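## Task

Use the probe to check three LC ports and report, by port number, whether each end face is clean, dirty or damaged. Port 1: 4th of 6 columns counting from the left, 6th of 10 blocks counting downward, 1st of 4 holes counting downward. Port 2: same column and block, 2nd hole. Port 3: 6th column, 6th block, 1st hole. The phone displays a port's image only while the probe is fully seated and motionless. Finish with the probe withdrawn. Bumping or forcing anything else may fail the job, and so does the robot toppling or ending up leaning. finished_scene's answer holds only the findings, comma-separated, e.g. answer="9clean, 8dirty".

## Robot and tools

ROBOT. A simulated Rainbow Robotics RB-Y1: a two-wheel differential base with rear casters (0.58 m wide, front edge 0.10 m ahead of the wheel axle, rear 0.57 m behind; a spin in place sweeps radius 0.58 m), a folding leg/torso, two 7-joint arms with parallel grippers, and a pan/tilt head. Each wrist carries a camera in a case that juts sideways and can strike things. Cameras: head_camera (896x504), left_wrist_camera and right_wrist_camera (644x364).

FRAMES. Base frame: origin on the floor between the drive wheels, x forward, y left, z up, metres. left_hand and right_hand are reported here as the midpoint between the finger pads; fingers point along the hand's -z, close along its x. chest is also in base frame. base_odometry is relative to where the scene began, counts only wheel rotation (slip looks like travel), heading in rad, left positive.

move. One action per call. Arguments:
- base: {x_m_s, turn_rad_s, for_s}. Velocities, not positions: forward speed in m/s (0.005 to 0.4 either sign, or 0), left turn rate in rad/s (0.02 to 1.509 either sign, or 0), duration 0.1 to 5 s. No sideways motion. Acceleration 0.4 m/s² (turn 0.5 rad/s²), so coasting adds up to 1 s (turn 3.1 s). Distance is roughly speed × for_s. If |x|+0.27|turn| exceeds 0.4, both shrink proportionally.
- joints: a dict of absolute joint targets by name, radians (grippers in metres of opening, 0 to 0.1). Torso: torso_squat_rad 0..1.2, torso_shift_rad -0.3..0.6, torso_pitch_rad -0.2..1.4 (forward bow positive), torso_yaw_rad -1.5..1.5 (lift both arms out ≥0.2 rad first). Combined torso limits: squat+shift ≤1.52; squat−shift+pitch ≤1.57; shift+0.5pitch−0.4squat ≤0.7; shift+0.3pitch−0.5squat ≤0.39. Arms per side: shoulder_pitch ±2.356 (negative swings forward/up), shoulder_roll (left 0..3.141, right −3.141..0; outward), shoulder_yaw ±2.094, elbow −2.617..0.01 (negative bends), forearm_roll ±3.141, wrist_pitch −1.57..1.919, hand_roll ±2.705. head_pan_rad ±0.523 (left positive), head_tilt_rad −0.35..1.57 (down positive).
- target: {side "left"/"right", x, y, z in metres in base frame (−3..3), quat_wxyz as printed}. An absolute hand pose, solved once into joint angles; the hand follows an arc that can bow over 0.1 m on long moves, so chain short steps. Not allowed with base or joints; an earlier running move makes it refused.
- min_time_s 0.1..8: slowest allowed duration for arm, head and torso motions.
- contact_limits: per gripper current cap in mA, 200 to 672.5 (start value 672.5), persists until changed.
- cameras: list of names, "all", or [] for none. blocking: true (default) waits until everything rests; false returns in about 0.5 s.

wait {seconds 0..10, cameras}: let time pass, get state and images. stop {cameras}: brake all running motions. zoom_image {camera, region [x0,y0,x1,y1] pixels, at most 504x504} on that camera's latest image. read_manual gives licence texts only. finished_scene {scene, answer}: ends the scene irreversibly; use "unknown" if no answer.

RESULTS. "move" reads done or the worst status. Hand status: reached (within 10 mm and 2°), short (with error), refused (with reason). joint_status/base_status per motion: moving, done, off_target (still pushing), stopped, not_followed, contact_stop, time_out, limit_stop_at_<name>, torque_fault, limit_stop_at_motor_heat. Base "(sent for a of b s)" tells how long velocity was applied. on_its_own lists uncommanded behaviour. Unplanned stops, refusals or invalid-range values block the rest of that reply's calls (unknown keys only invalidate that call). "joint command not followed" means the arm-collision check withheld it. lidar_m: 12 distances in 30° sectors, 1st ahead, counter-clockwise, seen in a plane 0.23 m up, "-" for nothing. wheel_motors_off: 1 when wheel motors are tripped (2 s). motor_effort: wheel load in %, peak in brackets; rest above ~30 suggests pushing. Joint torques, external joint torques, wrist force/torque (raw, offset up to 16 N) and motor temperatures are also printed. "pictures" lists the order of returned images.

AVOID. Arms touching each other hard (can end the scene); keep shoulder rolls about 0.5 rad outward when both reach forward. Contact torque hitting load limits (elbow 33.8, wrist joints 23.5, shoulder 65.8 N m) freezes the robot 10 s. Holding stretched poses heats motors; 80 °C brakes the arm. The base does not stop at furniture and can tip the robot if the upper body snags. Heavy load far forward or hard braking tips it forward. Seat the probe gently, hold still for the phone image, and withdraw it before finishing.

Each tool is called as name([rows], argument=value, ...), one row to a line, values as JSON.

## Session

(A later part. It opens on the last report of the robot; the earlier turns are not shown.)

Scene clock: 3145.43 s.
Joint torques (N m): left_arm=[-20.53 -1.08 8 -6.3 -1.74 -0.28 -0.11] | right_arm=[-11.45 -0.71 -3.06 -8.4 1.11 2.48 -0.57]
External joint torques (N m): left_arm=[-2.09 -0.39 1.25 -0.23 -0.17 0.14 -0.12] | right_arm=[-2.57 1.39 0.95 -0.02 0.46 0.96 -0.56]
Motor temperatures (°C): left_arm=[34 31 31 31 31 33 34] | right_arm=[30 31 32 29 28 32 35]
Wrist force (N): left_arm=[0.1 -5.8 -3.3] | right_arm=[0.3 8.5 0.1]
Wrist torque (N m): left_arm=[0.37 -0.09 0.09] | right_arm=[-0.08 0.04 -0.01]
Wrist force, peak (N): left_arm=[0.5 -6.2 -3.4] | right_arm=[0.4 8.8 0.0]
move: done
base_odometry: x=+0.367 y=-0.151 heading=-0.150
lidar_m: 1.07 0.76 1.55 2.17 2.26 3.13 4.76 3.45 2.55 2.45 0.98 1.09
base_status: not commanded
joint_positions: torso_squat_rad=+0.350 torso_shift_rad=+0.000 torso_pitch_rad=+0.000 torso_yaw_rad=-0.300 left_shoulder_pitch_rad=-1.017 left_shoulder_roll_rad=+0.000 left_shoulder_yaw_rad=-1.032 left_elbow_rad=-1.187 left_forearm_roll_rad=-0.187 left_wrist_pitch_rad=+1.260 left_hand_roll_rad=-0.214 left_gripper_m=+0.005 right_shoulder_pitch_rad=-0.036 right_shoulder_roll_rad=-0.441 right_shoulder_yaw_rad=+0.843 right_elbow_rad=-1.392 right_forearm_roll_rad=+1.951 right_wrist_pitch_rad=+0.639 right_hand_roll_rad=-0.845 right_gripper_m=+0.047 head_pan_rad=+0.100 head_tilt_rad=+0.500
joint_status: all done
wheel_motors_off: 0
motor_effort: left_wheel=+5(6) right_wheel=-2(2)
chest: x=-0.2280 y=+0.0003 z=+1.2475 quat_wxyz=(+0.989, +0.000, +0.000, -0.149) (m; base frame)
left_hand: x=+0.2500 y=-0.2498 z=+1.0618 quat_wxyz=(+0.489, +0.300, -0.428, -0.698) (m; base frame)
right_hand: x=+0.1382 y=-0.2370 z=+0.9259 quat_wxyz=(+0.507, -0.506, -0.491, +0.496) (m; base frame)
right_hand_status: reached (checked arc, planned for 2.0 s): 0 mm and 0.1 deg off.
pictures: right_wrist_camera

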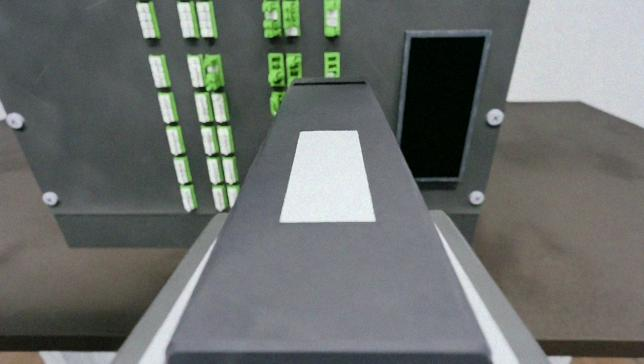

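move(target={"side": "right", "x": 0.1435, "y": -0.2369, "z": 0.9261, "quat_wxyz": [0.5071, -0.5060, -0.4921, 0.4950]}, min_time_s=1.5, cameras=[])

move(target={"side": "right", "x": 0.1466, "y": -0.2373, "z": 0.9261, "quat_wxyz": [0.5071, -0.5060, -0.4921, 0.4950]}, min_time_s=1.5, cameras=[])

Scene clock: 3153.07 s.
Joint torques (N m): left_arm=[-20.52 -0.76 7.85 -6.47 -1.52 -0.28 -0.07] | right_arm=[-11.6 -1.1 -5 -8.64 0.64 1.94 -0.34]
External joint torques (N m): left_arm=[-2.08 -0.07 1.1 -0.39 0.05 0.14 -0.08] | right_arm=[-2.43 0.92 -0.95 -0.28 0 0.42 -0.33]
Motor temperatures (°C): left_arm=[34 31 31 31 31 33 34] | right_arm=[30 31 32 29 28 32 35]
Wrist force (N): left_arm=[0.8 -5.3 -3.2] | right_arm=[0.2 8.7 -0.2]
Wrist torque (N m): left_arm=[0.29 -0.01 0.11] | right_arm=[-0.11 0.01 -0.02]
Wrist force, peak (N): left_arm=[0.6 -6.1 -3.9] | right_arm=[0.3 8.8 0.0]
move: done
base_odometry: x=+0.367 y=-0.151 heading=-0.150
lidar_m: 1.06 0.76 1.55 2.18 2.28 3.14 4.77 3.45 2.54 2.46 0.97 1.10
base_status: not commanded
joint_positions: torso_squat_rad=+0.350 torso_shift_rad=+0.000 torso_pitch_rad=+0.000 torso_yaw_rad=-0.300 left_shoulder_pitch_rad=-1.017 left_shoulder_roll_rad=+0.000 left_shoulder_yaw_rad=-1.032 left_elbow_rad=-1.187 left_forearm_roll_rad=-0.187 left_wrist_pitch_rad=+1.260 left_hand_roll_rad=-0.214 left_gripper_m=+0.005 right_shoulder_pitch_rad=-0.051 right_shoulder_roll_rad=-0.433 right_shoulder_yaw_rad=+0.842 right_elbow_rad=-1.375 right_forearm_roll_rad=+1.951 right_wrist_pitch_rad=+0.637 right_hand_roll_rad=-0.851 right_gripper_m=+0.047 head_pan_rad=+0.100 head_tilt_rad=+0.500
joint_status: all done
wheel_motors_off: 0
motor_effort: left_wheel=+5(6) right_wheel=-2(2)
chest: x=-0.2280 y=+0.0003 z=+1.2475 quat_wxyz=(+0.989, +0.000, +0.000, -0.149) (m; base frame)
left_hand: x=+0.2500 y=-0.2498 z=+1.0618 quat_wxyz=(+0.489, +0.300, -0.428, -0.698) (m; base frame)
right_hand: x=+0.1431 y=-0.2370 z=+0.9259 quat_wxyz=(+0.507, -0.506, -0.492, +0.495) (m; base frame)
right_hand_status: reached (checked arc, planned for 1.5 s): 0 mm and 0.1 deg off.
pictures: none
No camera images: "cameras" was empty.

Scene clock: 3154.90 s.
Joint torques (N m): left_arm=[-20.25 -0.23 7.93 -6.49 -1.5 -0.26 -0.18] | right_arm=[-11.85 -0.67 -4.8 -8.41 0.86 1.74 -0.34]
External joint torques (N m): left_arm=[-1.81 0.47 1.18 -0.42 0.07 0.16 -0.19] | right_arm=[-2.49 1.34 -0.73 -0.08 0.23 0.21 -0.34]
Motor temperatures (°C): left_arm=[34 31 31 31 31 33 34] | right_arm=[30 31 32 29 28 32 35]
Wrist force (N): left_arm=[-0.2 -5.9 -3.4] | right_arm=[0.2 8.4 0.1]
Wrist torque (N m): left_arm=[0.36 -0.13 0.08] | right_arm=[-0.10 0.12 -0.01]
Wrist force, peak (N): left_arm=[0.5 -6.2 -4.1] | right_arm=[-0.1 8.7 0.1]
move: done
base_odometry: x=+0.367 y=-0.151 heading=-0.150
lidar_m: 1.06 0.76 1.55 2.18 2.27 3.13 4.77 3.44 2.55 2.45 0.97 1.10
base_status: not commanded
joint_positions: torso_squat_rad=+0.350 torso_shift_rad=+0.000 torso_pitch_rad=+0.000 torso_yaw_rad=-0.300 left_shoulder_pitch_rad=-1.017 left_shoulder_roll_rad=+0.000 left_shoulder_yaw_rad=-1.032 left_elbow_rad=-1.187 left_forearm_roll_rad=-0.187 left_wrist_pitch_rad=+1.260 left_hand_roll_rad=-0.214 left_gripper_m=+0.005 right_shoulder_pitch_rad=-0.061 right_shoulder_roll_rad=-0.429 right_shoulder_yaw_rad=+0.841 right_elbow_rad=-1.364 right_forearm_roll_rad=+1.950 right_wrist_pitch_rad=+0.636 right_hand_roll_rad=-0.855 right_gripper_m=+0.047 head_pan_rad=+0.100 head_tilt_rad=+0.500
joint_status: all done
wheel_motors_off: 0
motor_effort: left_wheel=+5(6) right_wheel=-2(3)
chest: x=-0.2280 y=+0.0003 z=+1.2475 quat_wxyz=(+0.989, +0.000, +0.000, -0.149) (m; base frame)
left_hand: x=+0.2500 y=-0.2498 z=+1.0618 quat_wxyz=(+0.489, +0.300, -0.428, -0.698) (m; base frame)
right_hand: x=+0.1463 y=-0.2374 z=+0.9258 quat_wxyz=(+0.507, -0.506, -0.492, +0.495) (m; base frame)
right_hand_status: reached (checked arc, planned for 1.5 s): 0 mm and 0.1 deg off.
pictures: none
No camera images: "cameras" was empty.

move(target={"side": "right", "x": 0.1520, "y": -0.2374, "z": 0.9260, "quat_wxyz": [0.5071, -0.5060, -0.4921, 0.4950]}, min_time_s=1.5, cameras=[])

move(target={"side": "right", "x": 0.1575, "y": -0.2376, "z": 0.9260, "quat_wxyz": [0.5071, -0.5060, -0.4921, 0.4950]}, min_time_s=1.5, cameras=[])

move(target={"side": "right", "x": 0.1597, "y": -0.2377, "z": 0.9262, "quat_wxyz": [0.5071, -0.5060, -0.4921, 0.4950]}, min_time_s=1.5, cameras=[])

wait(seconds=1, cameras=["left_wrist_camera"])

zoom_image(camera="left_wrist_camera", region=[335, 160, 405, 210])

zoom_image(camera="left_wrist_camera", region=[354, 173, 382, 197])

Scene clock: 3167.33 s.
Joint torques (N m): left_arm=[-20.37 -0.48 7.59 -6.31 -1.56 -0.36 0.1] | right_arm=[-12.14 0.06 -5.02 -8.4 0.71 1.81 -0.29]
External joint torques (N m): left_arm=[-1.94 0.21 0.84 -0.23 0.01 0.07 0.09] | right_arm=[-2.48 1.99 -0.91 -0.08 0.09 0.28 -0.29]
Motor temperatures (°C): left_arm=[34 31 31 31 31 33 34] | right_arm=[30 31 32 29 28 32 35]
Wrist force (N): left_arm=[0.2 -5.8 -3.4] | right_arm=[0.1 8.4 0.0]
Wrist torque (N m): left_arm=[0.36 -0.05 0.08] | right_arm=[-0.09 0.09 -0.01]
Wrist force, peak (N): left_arm=[0.0 -6.2 -3.9] | right_arm=[-0.6 9.0 0.5]
move: done
base_odometry: x=+0.367 y=-0.151 heading=-0.150
lidar_m: 1.06 0.76 1.55 2.17 2.28 3.14 4.76 3.45 2.54 2.45 0.97 1.10
base_status: not commanded
joint_positions: torso_squat_rad=+0.350 torso_shift_rad=+0.000 torso_pitch_rad=+0.000 torso_yaw_rad=-0.300 left_shoulder_pitch_rad=-1.017 left_shoulder_roll_rad=+0.000 left_shoulder_yaw_rad=-1.032 left_elbow_rad=-1.187 left_forearm_roll_rad=-0.187 left_wrist_pitch_rad=+1.260 left_hand_roll_rad=-0.214 left_gripper_m=+0.005 right_shoulder_pitch_rad=-0.076 right_shoulder_roll_rad=-0.421 right_shoulder_yaw_rad=+0.839 right_elbow_rad=-1.346 right_forearm_roll_rad=+1.949 right_wrist_pitch_rad=+0.632 right_hand_roll_rad=-0.859 right_gripper_m=+0.047 head_pan_rad=+0.100 head_tilt_rad=+0.500
joint_status: all done
wheel_motors_off: 0
motor_effort: left_wheel=+5(6) right_wheel=-2(2)
chest: x=-0.2280 y=+0.0003 z=+1.2475 quat_wxyz=(+0.989, +0.000, +0.000, -0.149) (m; base frame)
left_hand: x=+0.2500 y=-0.2498 z=+1.0618 quat_wxyz=(+0.489, +0.300, -0.428, -0.698) (m; base frame)
right_hand: x=+0.1516 y=-0.2375 z=+0.9258 quat_wxyz=(+0.507, -0.506, -0.492, +0.495) (m; base frame)
right_hand_status: reached (checked arc, planned for 1.5 s): 0 mm and 0.1 deg off.
pictures: none
No camera images: "cameras" was empty.

Scene clock: 3169.17 s.
Joint torques (N m): left_arm=[-20.57 0.08 8.39 -6.38 -1.64 -0.17 0.11] | right_arm=[-12.72 -0.25 -5.25 -8.1 0.62 1.86 -0.37]
External joint torques (N m): left_arm=[-2.13 0.77 1.64 -0.3 -0.08 0.25 0.1] | right_arm=[-2.73 1.61 -1.1 0.19 0 0.32 -0.37]
Motor temperatures (°C): left_arm=[34 31 31 31 31 33 34] | right_arm=[30 31 32 29 28 32 35]
Wrist force (N): left_arm=[0.5 -5.6 -3.9] | right_arm=[0.5 8.6 -0.2]
Wrist torque (N m): left_arm=[0.33 -0.05 0.11] | right_arm=[-0.13 0.05 -0.02]
Wrist force, peak (N): left_arm=[0.9 -5.9 -4.1] | right_arm=[-0.4 9.0 0.5]
move: done
base_odometry: x=+0.367 y=-0.151 heading=-0.150
lidar_m: 1.06 0.76 1.55 2.18 2.27 3.13 4.77 3.45 2.54 2.46 0.98 1.10
base_status: not commanded
joint_positions: torso_squat_rad=+0.350 torso_shift_rad=+0.000 torso_pitch_rad=+0.000 torso_yaw_rad=-0.300 left_shoulder_pitch_rad=-1.017 left_shoulder_roll_rad=+0.000 left_shoulder_yaw_rad=-1.032 left_elbow_rad=-1.187 left_forearm_roll_rad=-0.187 left_wrist_pitch_rad=+1.260 left_hand_roll_rad=-0.214 left_gripper_m=+0.005 right_shoulder_pitch_rad=-0.092 right_shoulder_roll_rad=-0.412 right_shoulder_yaw_rad=+0.837 right_elbow_rad=-1.328 right_forearm_roll_rad=+1.947 right_wrist_pitch_rad=+0.629 right_hand_roll_rad=-0.864 right_gripper_m=+0.047 head_pan_rad=+0.100 head_tilt_rad=+0.500
joint_status: all done
wheel_motors_off: 0
motor_effort: left_wheel=+5(6) right_wheel=-2(2)
chest: x=-0.2280 y=+0.0003 z=+1.2475 quat_wxyz=(+0.989, +0.000, +0.000, -0.149) (m; base frame)
left_hand: x=+0.2500 y=-0.2498 z=+1.0618 quat_wxyz=(+0.489, +0.300, -0.428, -0.698) (m; base frame)
right_hand: x=+0.1571 y=-0.2377 z=+0.9258 quat_wxyz=(+0.507, -0.506, -0.492, +0.495) (m; base frame)
right_hand_status: reached (checked arc, planned for 1.5 s): 0 mm and 0.1 deg off.
pictures: none
No camera images: "cameras" was empty.

Scene clock: 3171.00 s.
Joint torques (N m): left_arm=[-20.35 0.32 8.17 -6.55 -1.55 -0.26 0.13] | right_arm=[-14.75 -0.16 -5.68 -8.25 0.32 1.59 -0.34]
External joint torques (N m): left_arm=[-1.91 1.01 1.42 -0.48 0.02 0.16 0.12] | right_arm=[-4.64 1.69 -1.52 0.02 -0.29 0.04 -0.33]
Motor temperatures (°C): left_arm=[34 31 31 31 31 33 34] | right_arm=[30 31 32 29 28 32 35]
Wrist force (N): left_arm=[0.6 -5.5 -3.4] | right_arm=[0.5 7.3 8.0]
Wrist torque (N m): left_arm=[0.35 -0.02 0.09] | right_arm=[-0.43 -0.03 -0.03]
Wrist force, peak (N): left_arm=[0.1 -6.1 -3.8] | right_arm=[0.6 7.2 8.2]
move: done
base_odometry: x=+0.367 y=-0.151 heading=-0.150
lidar_m: 1.07 0.76 1.55 2.18 2.27 3.14 4.77 3.44 2.55 2.46 0.98 1.10
base_status: not commanded
joint_positions: torso_squat_rad=+0.350 torso_shift_rad=+0.000 torso_pitch_rad=+0.000 torso_yaw_rad=-0.300 left_shoulder_pitch_rad=-1.017 left_shoulder_roll_rad=+0.000 left_shoulder_yaw_rad=-1.032 left_elbow_rad=-1.187 left_forearm_roll_rad=-0.187 left_wrist_pitch_rad=+1.260 left_hand_roll_rad=-0.214 left_gripper_m=+0.005 right_shoulder_pitch_rad=-0.098 right_shoulder_roll_rad=-0.409 right_shoulder_yaw_rad=+0.837 right_elbow_rad=-1.320 right_forearm_roll_rad=+1.947 right_wrist_pitch_rad=+0.628 right_hand_roll_rad=-0.866 right_gripper_m=+0.047 head_pan_rad=+0.100 head_tilt_rad=+0.500
joint_status: all done
wheel_motors_off: 0
motor_effort: left_wheel=+5(6) right_wheel=-2(2)
chest: x=-0.2280 y=+0.0003 z=+1.2475 quat_wxyz=(+0.989, +0.000, +0.000, -0.149) (m; base frame)
left_hand: x=+0.2500 y=-0.2498 z=+1.0618 quat_wxyz=(+0.489, +0.300, -0.428, -0.698) (m; base frame)
right_hand: x=+0.1592 y=-0.2378 z=+0.9257 quat_wxyz=(+0.507, -0.506, -0.492, +0.495) (m; base frame)
right_hand_status: reached (checked arc, planned for 1.5 s): 1 mm and 0.1 deg off.
pictures: none
No camera images: "cameras" was empty.

Scene clock: 3172.00 s.
Joint torques (N m): left_arm=[-20.36 -0.19 8.19 -6.23 -1.64 -0.26 -0.1] | right_arm=[-14.39 -0.46 -6.19 -8.13 0.29 1.59 -0.35]
External joint torques (N m): left_arm=[-1.92 0.5 1.44 -0.16 -0.08 0.17 -0.11] | right_arm=[-4.28 1.38 -2.03 0.15 -0.32 0.05 -0.34]
Motor temperatures (°C): left_arm=[34 31 31 31 31 33 34] | right_arm=[30 31 32 29 28 32 35]
Wrist force (N): left_arm=[0.4 -5.4 -3.6] | right_arm=[0.8 7.1 8.0]
Wrist torque (N m): left_arm=[0.32 -0.04 0.10] | right_arm=[-0.40 0.00 -0.01]
Wrist force, peak (N): left_arm=[0.5 -6.1 -3.7] | right_arm=[0.5 7.3 8.1]
base_odometry: x=+0.367 y=-0.151 heading=-0.150
lidar_m: 1.06 0.76 1.55 2.18 2.26 3.14 4.76 3.45 2.55 2.45 0.97 1.10
base_status: not commanded
joint_positions: torso_squat_rad=+0.350 torso_shift_rad=+0.000 torso_pitch_rad=+0.000 torso_yaw_rad=-0.300 left_shoulder_pitch_rad=-1.017 left_shoulder_roll_rad=+0.000 left_shoulder_yaw_rad=-1.032 left_elbow_rad=-1.187 left_forearm_roll_rad=-0.187 left_wrist_pitch_rad=+1.260 left_hand_roll_rad=-0.214 left_gripper_m=+0.005 right_shoulder_pitch_rad=-0.098 right_shoulder_roll_rad=-0.409 right_shoulder_yaw_rad=+0.837 right_elbow_rad=-1.320 right_forearm_roll_rad=+1.947 right_wrist_pitch_rad=+0.628 right_hand_roll_rad=-0.866 right_gripper_m=+0.047 head_pan_rad=+0.100 head_tilt_rad=+0.500
joint_status: all done
wheel_motors_off: 0
motor_effort: left_wheel=+5(6) right_wheel=-2(2)
chest: x=-0.2280 y=+0.0003 z=+1.2475 quat_wxyz=(+0.989, +0.000, +0.000, -0.149) (m; base frame)
left_hand: x=+0.2500 y=-0.2498 z=+1.0618 quat_wxyz=(+0.489, +0.300, -0.428, -0.698) (m; base frame)
right_hand: x=+0.1592 y=-0.2378 z=+0.9257 quat_wxyz=(+0.507, -0.506, -0.492, +0.495) (m; base frame)
right_hand_status: reached (checked arc, planned for 1.5 s): 1 mm and 0.1 deg off.
wait: 1.00 s; at rest by 0.27 s
pictures: left_wrist_camera

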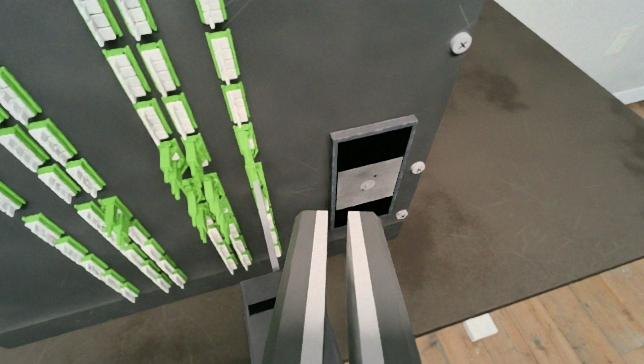

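Scaled by 7.200 from the camera's 644x364 image, which has a finer 1265x715 frame.

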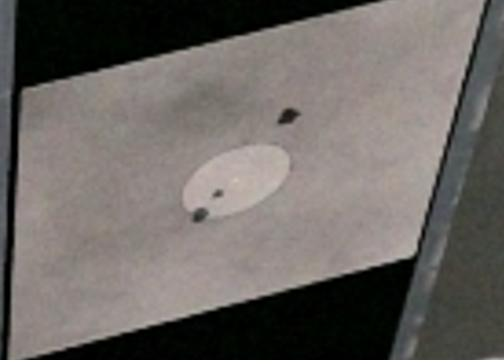

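Scaled by 18.000 from the camera's 644x364 image, which has a finer 1265x715 frame.

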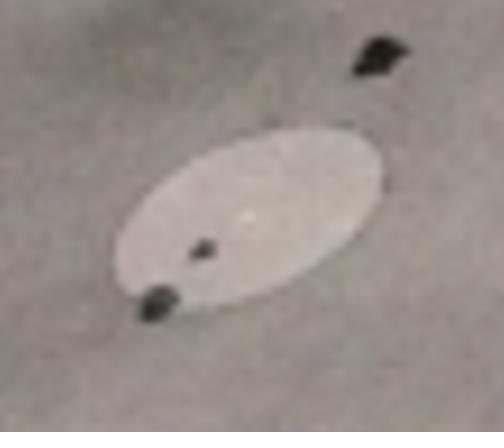

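move(target={"side": "right", "x": 0.1520, "y": -0.2375, "z": 0.9260, "quat_wxyz": [0.5071, -0.5060, -0.4921, 0.4950]}, min_time_s=1.5, cameras=[])

move(target={"side": "right", "x": 0.1450, "y": -0.2371, "z": 0.9260, "quat_wxyz": [0.5071, -0.5060, -0.4921, 0.4950]}, min_time_s=1.5, cameras=[])

move(target={"side": "right", "x": 0.1380, "y": -0.2367, "z": 0.9260, "quat_wxyz": [0.5071, -0.5060, -0.4921, 0.4950]}, min_time_s=1.5, cameras=[])

move(target={"side": "right", "x": 0.1200, "y": -0.2358, "z": 0.9265, "quat_wxyz": [0.5071, -0.5060, -0.4921, 0.4950]}, min_time_s=1.5, cameras=[])

move(target={"side": "right", "x": 0.0850, "y": -0.2340, "z": 0.9275, "quat_wxyz": [0.5071, -0.5060, -0.4921, 0.4950]}, min_time_s=2, cameras=["left_wrist_camera", "right_wrist_camera", "head_camera"])

Scene clock: 3215.20 s.
Joint torques (N m): left_arm=[-20.35 -0.42 8.08 -6.44 -1.5 -0.31 0.02] | right_arm=[-10.29 -3.97 -2.65 -9.55 1.12 2.49 0.53]
External joint torques (N m): left_arm=[-1.91 0.27 1.34 -0.37 0.07 0.11 0.01] | right_arm=[-0.58 -2.05 1.47 -1.25 0.49 0.95 0.53]
Motor temperatures (°C): left_arm=[34 31 31 31 31 33 34] | right_arm=[30 31 32 29 28 32 35]
Wrist force (N): left_arm=[0.2 -5.7 -3.4] | right_arm=[0.3 9.1 -0.1]
Wrist torque (N m): left_arm=[0.37 -0.08 0.09] | right_arm=[0.04 0.07 -0.01]
Wrist force, peak (N): left_arm=[0.2 -6.6 -3.6] | right_arm=[0.6 7.6 8.0]
move: done
base_odometry: x=+0.367 y=-0.151 heading=-0.150
lidar_m: 1.06 0.76 1.54 2.17 2.27 3.13 4.77 3.45 2.54 2.46 0.97 1.10
base_status: not commanded
joint_positions: torso_squat_rad=+0.350 torso_shift_rad=+0.000 torso_pitch_rad=+0.000 torso_yaw_rad=-0.300 left_shoulder_pitch_rad=-1.017 left_shoulder_roll_rad=+0.000 left_shoulder_yaw_rad=-1.032 left_elbow_rad=-1.187 left_forearm_roll_rad=-0.187 left_wrist_pitch_rad=+1.260 left_hand_roll_rad=-0.214 left_gripper_m=+0.005 right_shoulder_pitch_rad=-0.078 right_shoulder_roll_rad=-0.419 right_shoulder_yaw_rad=+0.840 right_elbow_rad=-1.343 right_forearm_roll_rad=+1.949 right_wrist_pitch_rad=+0.633 right_hand_roll_rad=-0.861 right_gripper_m=+0.047 head_pan_rad=+0.100 head_tilt_rad=+0.500
joint_status: all done
wheel_motors_off: 0
motor_effort: left_wheel=+5(6) right_wheel=-2(2)
chest: x=-0.2280 y=+0.0003 z=+1.2475 quat_wxyz=(+0.989, +0.000, +0.000, -0.149) (m; base frame)
left_hand: x=+0.2500 y=-0.2498 z=+1.0618 quat_wxyz=(+0.489, +0.300, -0.428, -0.698) (m; base frame)
right_hand: x=+0.1522 y=-0.2375 z=+0.9258 quat_wxyz=(+0.507, -0.506, -0.492, +0.495) (m; base frame)
right_hand_status: reached (checked arc, planned for 1.5 s): 0 mm and 0.0 deg off.
pictures: none
No camera images: "cameras" was empty.

Scene clock: 3217.03 s.
Joint torques (N m): left_arm=[-20.38 -0.76 7.67 -6.38 -1.56 -0.47 -0.04] | right_arm=[-9.67 -4.14 -3.2 -9.46 1 2.21 0.45]
External joint torques (N m): left_arm=[-1.94 -0.07 0.92 -0.3 0 -0.05 -0.05] | right_arm=[-0.37 -2.14 0.87 -1.12 0.36 0.68 0.45]
Motor temperatures (°C): left_arm=[34 31 31 31 31 33 34] | right_arm=[30 31 32 29 28 32 35]
Wrist force (N): left_arm=[0.0 -6.2 -3.6] | right_arm=[0.4 8.5 0.2]
Wrist torque (N m): left_arm=[0.40 -0.10 0.12] | right_arm=[-0.10 0.03 -0.02]
Wrist force, peak (N): left_arm=[0.8 -6.5 -3.3] | right_arm=[-1.3 9.9 -1.2]
move: done
base_odometry: x=+0.367 y=-0.151 heading=-0.150
lidar_m: 1.06 0.77 1.55 2.18 2.27 3.13 4.76 3.44 2.54 2.45 0.97 1.10
base_status: not commanded
joint_positions: torso_squat_rad=+0.350 torso_shift_rad=+0.000 torso_pitch_rad=+0.000 torso_yaw_rad=-0.300 left_shoulder_pitch_rad=-1.017 left_shoulder_roll_rad=+0.000 left_shoulder_yaw_rad=-1.032 left_elbow_rad=-1.187 left_forearm_roll_rad=-0.187 left_wrist_pitch_rad=+1.260 left_hand_roll_rad=-0.214 left_gripper_m=+0.005 right_shoulder_pitch_rad=-0.058 right_shoulder_roll_rad=-0.430 right_shoulder_yaw_rad=+0.842 right_elbow_rad=-1.366 right_forearm_roll_rad=+1.951 right_wrist_pitch_rad=+0.638 right_hand_roll_rad=-0.855 right_gripper_m=+0.047 head_pan_rad=+0.100 head_tilt_rad=+0.500
joint_status: all done
wheel_motors_off: 0
motor_effort: left_wheel=+6(6) right_wheel=-2(3)
chest: x=-0.2280 y=+0.0003 z=+1.2475 quat_wxyz=(+0.989, +0.000, +0.000, -0.149) (m; base frame)
left_hand: x=+0.2500 y=-0.2498 z=+1.0618 quat_wxyz=(+0.489, +0.300, -0.428, -0.698) (m; base frame)
right_hand: x=+0.1453 y=-0.2370 z=+0.9259 quat_wxyz=(+0.507, -0.506, -0.492, +0.495) (m; base frame)
right_hand_status: reached (checked arc, planned for 1.5 s): 0 mm and 0.0 deg off.
pictures: none
No camera images: "cameras" was empty.

Scene clock: 3218.87 s.
Joint torques (N m): left_arm=[-20.47 -0.43 7.61 -6.09 -1.57 -0.32 -0.08] | right_arm=[-8.97 -4.46 -3.13 -9.36 1 2.34 0.45]
External joint torques (N m): left_arm=[-2.04 0.26 0.87 -0.02 0 0.1 -0.09] | right_arm=[-0.08 -2.38 0.88 -0.99 0.35 0.82 0.45]
Motor temperatures (°C): left_arm=[34 31 31 31 31 33 34] | right_arm=[30 31 32 29 28 32 35]
Wrist force (N): left_arm=[0.3 -5.8 -3.5] | right_arm=[0.2 8.3 0.0]
Wrist torque (N m): left_arm=[0.36 -0.04 0.10] | right_arm=[-0.07 0.02 -0.01]
Wrist force, peak (N): left_arm=[0.0 -6.1 -3.5] | right_arm=[0.5 8.6 0.1]
move: done
base_odometry: x=+0.367 y=-0.151 heading=-0.150
lidar_m: 1.06 0.76 1.54 2.18 2.28 3.13 4.76 3.44 2.54 2.45 0.98 1.10
base_status: not commanded
joint_positions: torso_squat_rad=+0.350 torso_shift_rad=+0.000 torso_pitch_rad=+0.000 torso_yaw_rad=-0.300 left_shoulder_pitch_rad=-1.017 left_shoulder_roll_rad=+0.000 left_shoulder_yaw_rad=-1.032 left_elbow_rad=-1.187 left_forearm_roll_rad=-0.187 left_wrist_pitch_rad=+1.260 left_hand_roll_rad=-0.214 left_gripper_m=+0.005 right_shoulder_pitch_rad=-0.038 right_shoulder_roll_rad=-0.440 right_shoulder_yaw_rad=+0.845 right_elbow_rad=-1.388 right_forearm_roll_rad=+1.953 right_wrist_pitch_rad=+0.643 right_hand_roll_rad=-0.849 right_gripper_m=+0.047 head_pan_rad=+0.100 head_tilt_rad=+0.500
joint_status: all done
wheel_motors_off: 0
motor_effort: left_wheel=+5(6) right_wheel=-2(2)
chest: x=-0.2280 y=+0.0003 z=+1.2475 quat_wxyz=(+0.989, +0.000, +0.000, -0.149) (m; base frame)
left_hand: x=+0.2500 y=-0.2498 z=+1.0618 quat_wxyz=(+0.489, +0.300, -0.428, -0.698) (m; base frame)
right_hand: x=+0.1383 y=-0.2366 z=+0.9259 quat_wxyz=(+0.507, -0.506, -0.492, +0.495) (m; base frame)
right_hand_status: reached (checked arc, planned for 1.5 s): 0 mm and 0.0 deg off.
pictures: none
No camera images: "cameras" was empty.

Scene clock: 3220.70 s.
Joint torques (N m): left_arm=[-20.42 -0.64 7.98 -6.1 -1.63 -0.42 0.01] | right_arm=[-8.25 -4.27 -3.16 -9.51 1.1 2.25 0.35]
External joint torques (N m): left_arm=[-1.99 0.05 1.23 -0.03 -0.07 0 0] | right_arm=[-0.39 -1.93 0.7 -1.1 0.42 0.74 0.36]
Motor temperatures (°C): left_arm=[34 31 31 31 31 33 34] | right_arm=[30 31 32 29 28 32 35]
Wrist force (N): left_arm=[0.5 -5.7 -3.4] | right_arm=[0.5 8.5 0.0]
Wrist torque (N m): left_arm=[0.37 -0.01 0.07] | right_arm=[-0.10 0.05 -0.02]
Wrist force, peak (N): left_arm=[0.3 -5.9 -4.0] | right_arm=[0.3 8.8 -0.1]
move: done
base_odometry: x=+0.367 y=-0.151 heading=-0.150
lidar_m: 1.06 0.77 1.55 2.17 2.27 3.13 4.76 3.44 2.54 2.46 0.98 1.09
base_status: not commanded
joint_positions: torso_squat_rad=+0.350 torso_shift_rad=+0.000 torso_pitch_rad=+0.000 torso_yaw_rad=-0.300 left_shoulder_pitch_rad=-1.017 left_shoulder_roll_rad=+0.000 left_shoulder_yaw_rad=-1.032 left_elbow_rad=-1.187 left_forearm_roll_rad=-0.187 left_wrist_pitch_rad=+1.260 left_hand_roll_rad=-0.214 left_gripper_m=+0.005 right_shoulder_pitch_rad=+0.013 right_shoulder_roll_rad=-0.469 right_shoulder_yaw_rad=+0.853 right_elbow_rad=-1.445 right_forearm_roll_rad=+1.960 right_wrist_pitch_rad=+0.657 right_hand_roll_rad=-0.836 right_gripper_m=+0.047 head_pan_rad=+0.100 head_tilt_rad=+0.500
joint_status: all done
wheel_motors_off: 0
motor_effort: left_wheel=+5(6) right_wheel=-2(2)
chest: x=-0.2280 y=+0.0003 z=+1.2475 quat_wxyz=(+0.989, +0.000, +0.000, -0.149) (m; base frame)
left_hand: x=+0.2500 y=-0.2498 z=+1.0618 quat_wxyz=(+0.489, +0.300, -0.428, -0.698) (m; base frame)
right_hand: x=+0.1201 y=-0.2358 z=+0.9264 quat_wxyz=(+0.507, -0.506, -0.492, +0.495) (m; base frame)
right_hand_status: reached (checked arc, planned for 1.5 s): 0 mm and 0.0 deg off.
pictures: none
No camera images: "cameras" was empty.

Scene clock: 3223.03 s.
Joint torques (N m): left_arm=[-20.4 0.06 8 -6.37 -1.49 -0.29 -0.03] | right_arm=[-5.9 -4.95 -2.65 -9.54 1.1 2.3 0.26]
External joint torques (N m): left_arm=[-1.97 0.75 1.25 -0.29 0.08 0.13 -0.04] | right_arm=[0.02 -2.06 0.86 -1.11 0.37 0.81 0.27]
Motor temperatures (°C): left_arm=[34 31 31 31 31 33 34] | right_arm=[30 31 32 29 28 32 35]
Wrist force (N): left_arm=[0.2 -5.8 -3.7] | right_arm=[0.4 8.4 -0.1]
Wrist torque (N m): left_arm=[0.34 -0.07 0.11] | right_arm=[-0.08 0.04 -0.03]
Wrist force, peak (N): left_arm=[0.4 -6.3 -3.7] | right_arm=[0.5 8.6 0.2]
move: done
base_odometry: x=+0.367 y=-0.151 heading=-0.150
lidar_m: 1.07 0.76 1.55 2.18 2.28 3.13 4.76 3.45 2.54 2.46 0.98 1.11
base_status: not commanded
joint_positions: torso_squat_rad=+0.350 torso_shift_rad=+0.000 torso_pitch_rad=+0.000 torso_yaw_rad=-0.300 left_shoulder_pitch_rad=-1.017 left_shoulder_roll_rad=+0.000 left_shoulder_yaw_rad=-1.032 left_elbow_rad=-1.187 left_forearm_roll_rad=-0.187 left_wrist_pitch_rad=+1.260 left_hand_roll_rad=-0.214 left_gripper_m=+0.005 right_shoulder_pitch_rad=+0.103 right_shoulder_roll_rad=-0.523 right_shoulder_yaw_rad=+0.874 right_elbow_rad=-1.536 right_forearm_roll_rad=+1.982 right_wrist_pitch_rad=+0.695 right_hand_roll_rad=-0.826 right_gripper_m=+0.047 head_pan_rad=+0.100 head_tilt_rad=+0.500
joint_status: all done
wheel_motors_off: 0
motor_effort: left_wheel=+5(6) right_wheel=-2(2)
chest: x=-0.2280 y=+0.0003 z=+1.2475 quat_wxyz=(+0.989, +0.000, +0.000, -0.149) (m; base frame)
left_hand: x=+0.2500 y=-0.2498 z=+1.0618 quat_wxyz=(+0.489, +0.300, -0.428, -0.698) (m; base frame)
right_hand: x=+0.0851 y=-0.2340 z=+0.9274 quat_wxyz=(+0.507, -0.506, -0.492, +0.495) (m; base frame)
right_hand_status: reached (checked arc, planned for 2.0 s): 0 mm and 0.0 deg off.
pictures: head_camera, left_wrist_camera, right_wrist_camera

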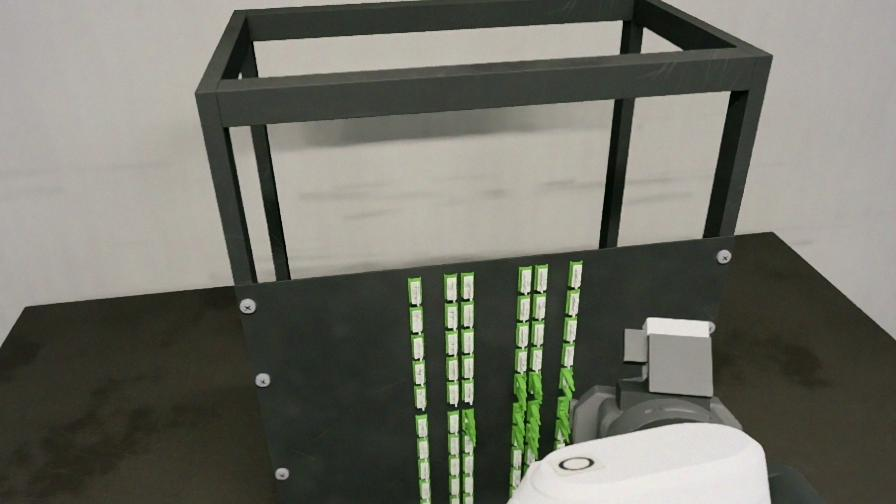

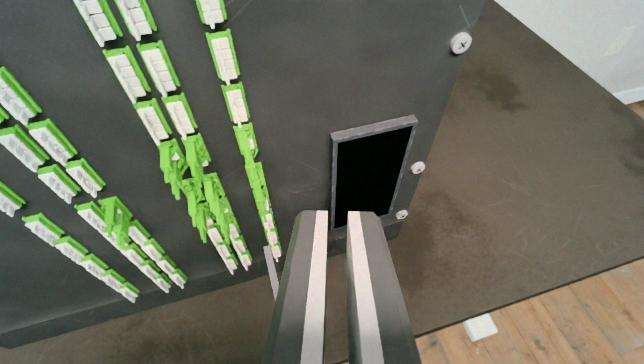

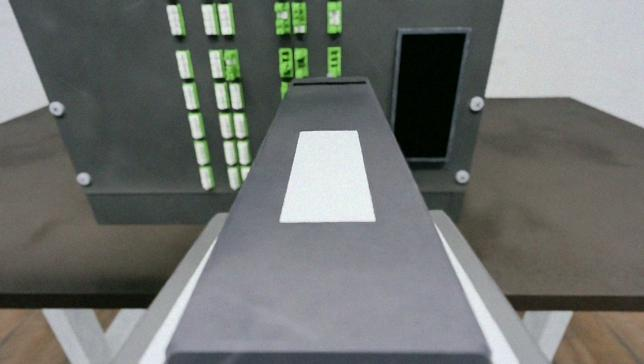

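finished_scene(scene=1, answer="1damaged, 2damaged, 3damaged")

The scene is finished: the task was done.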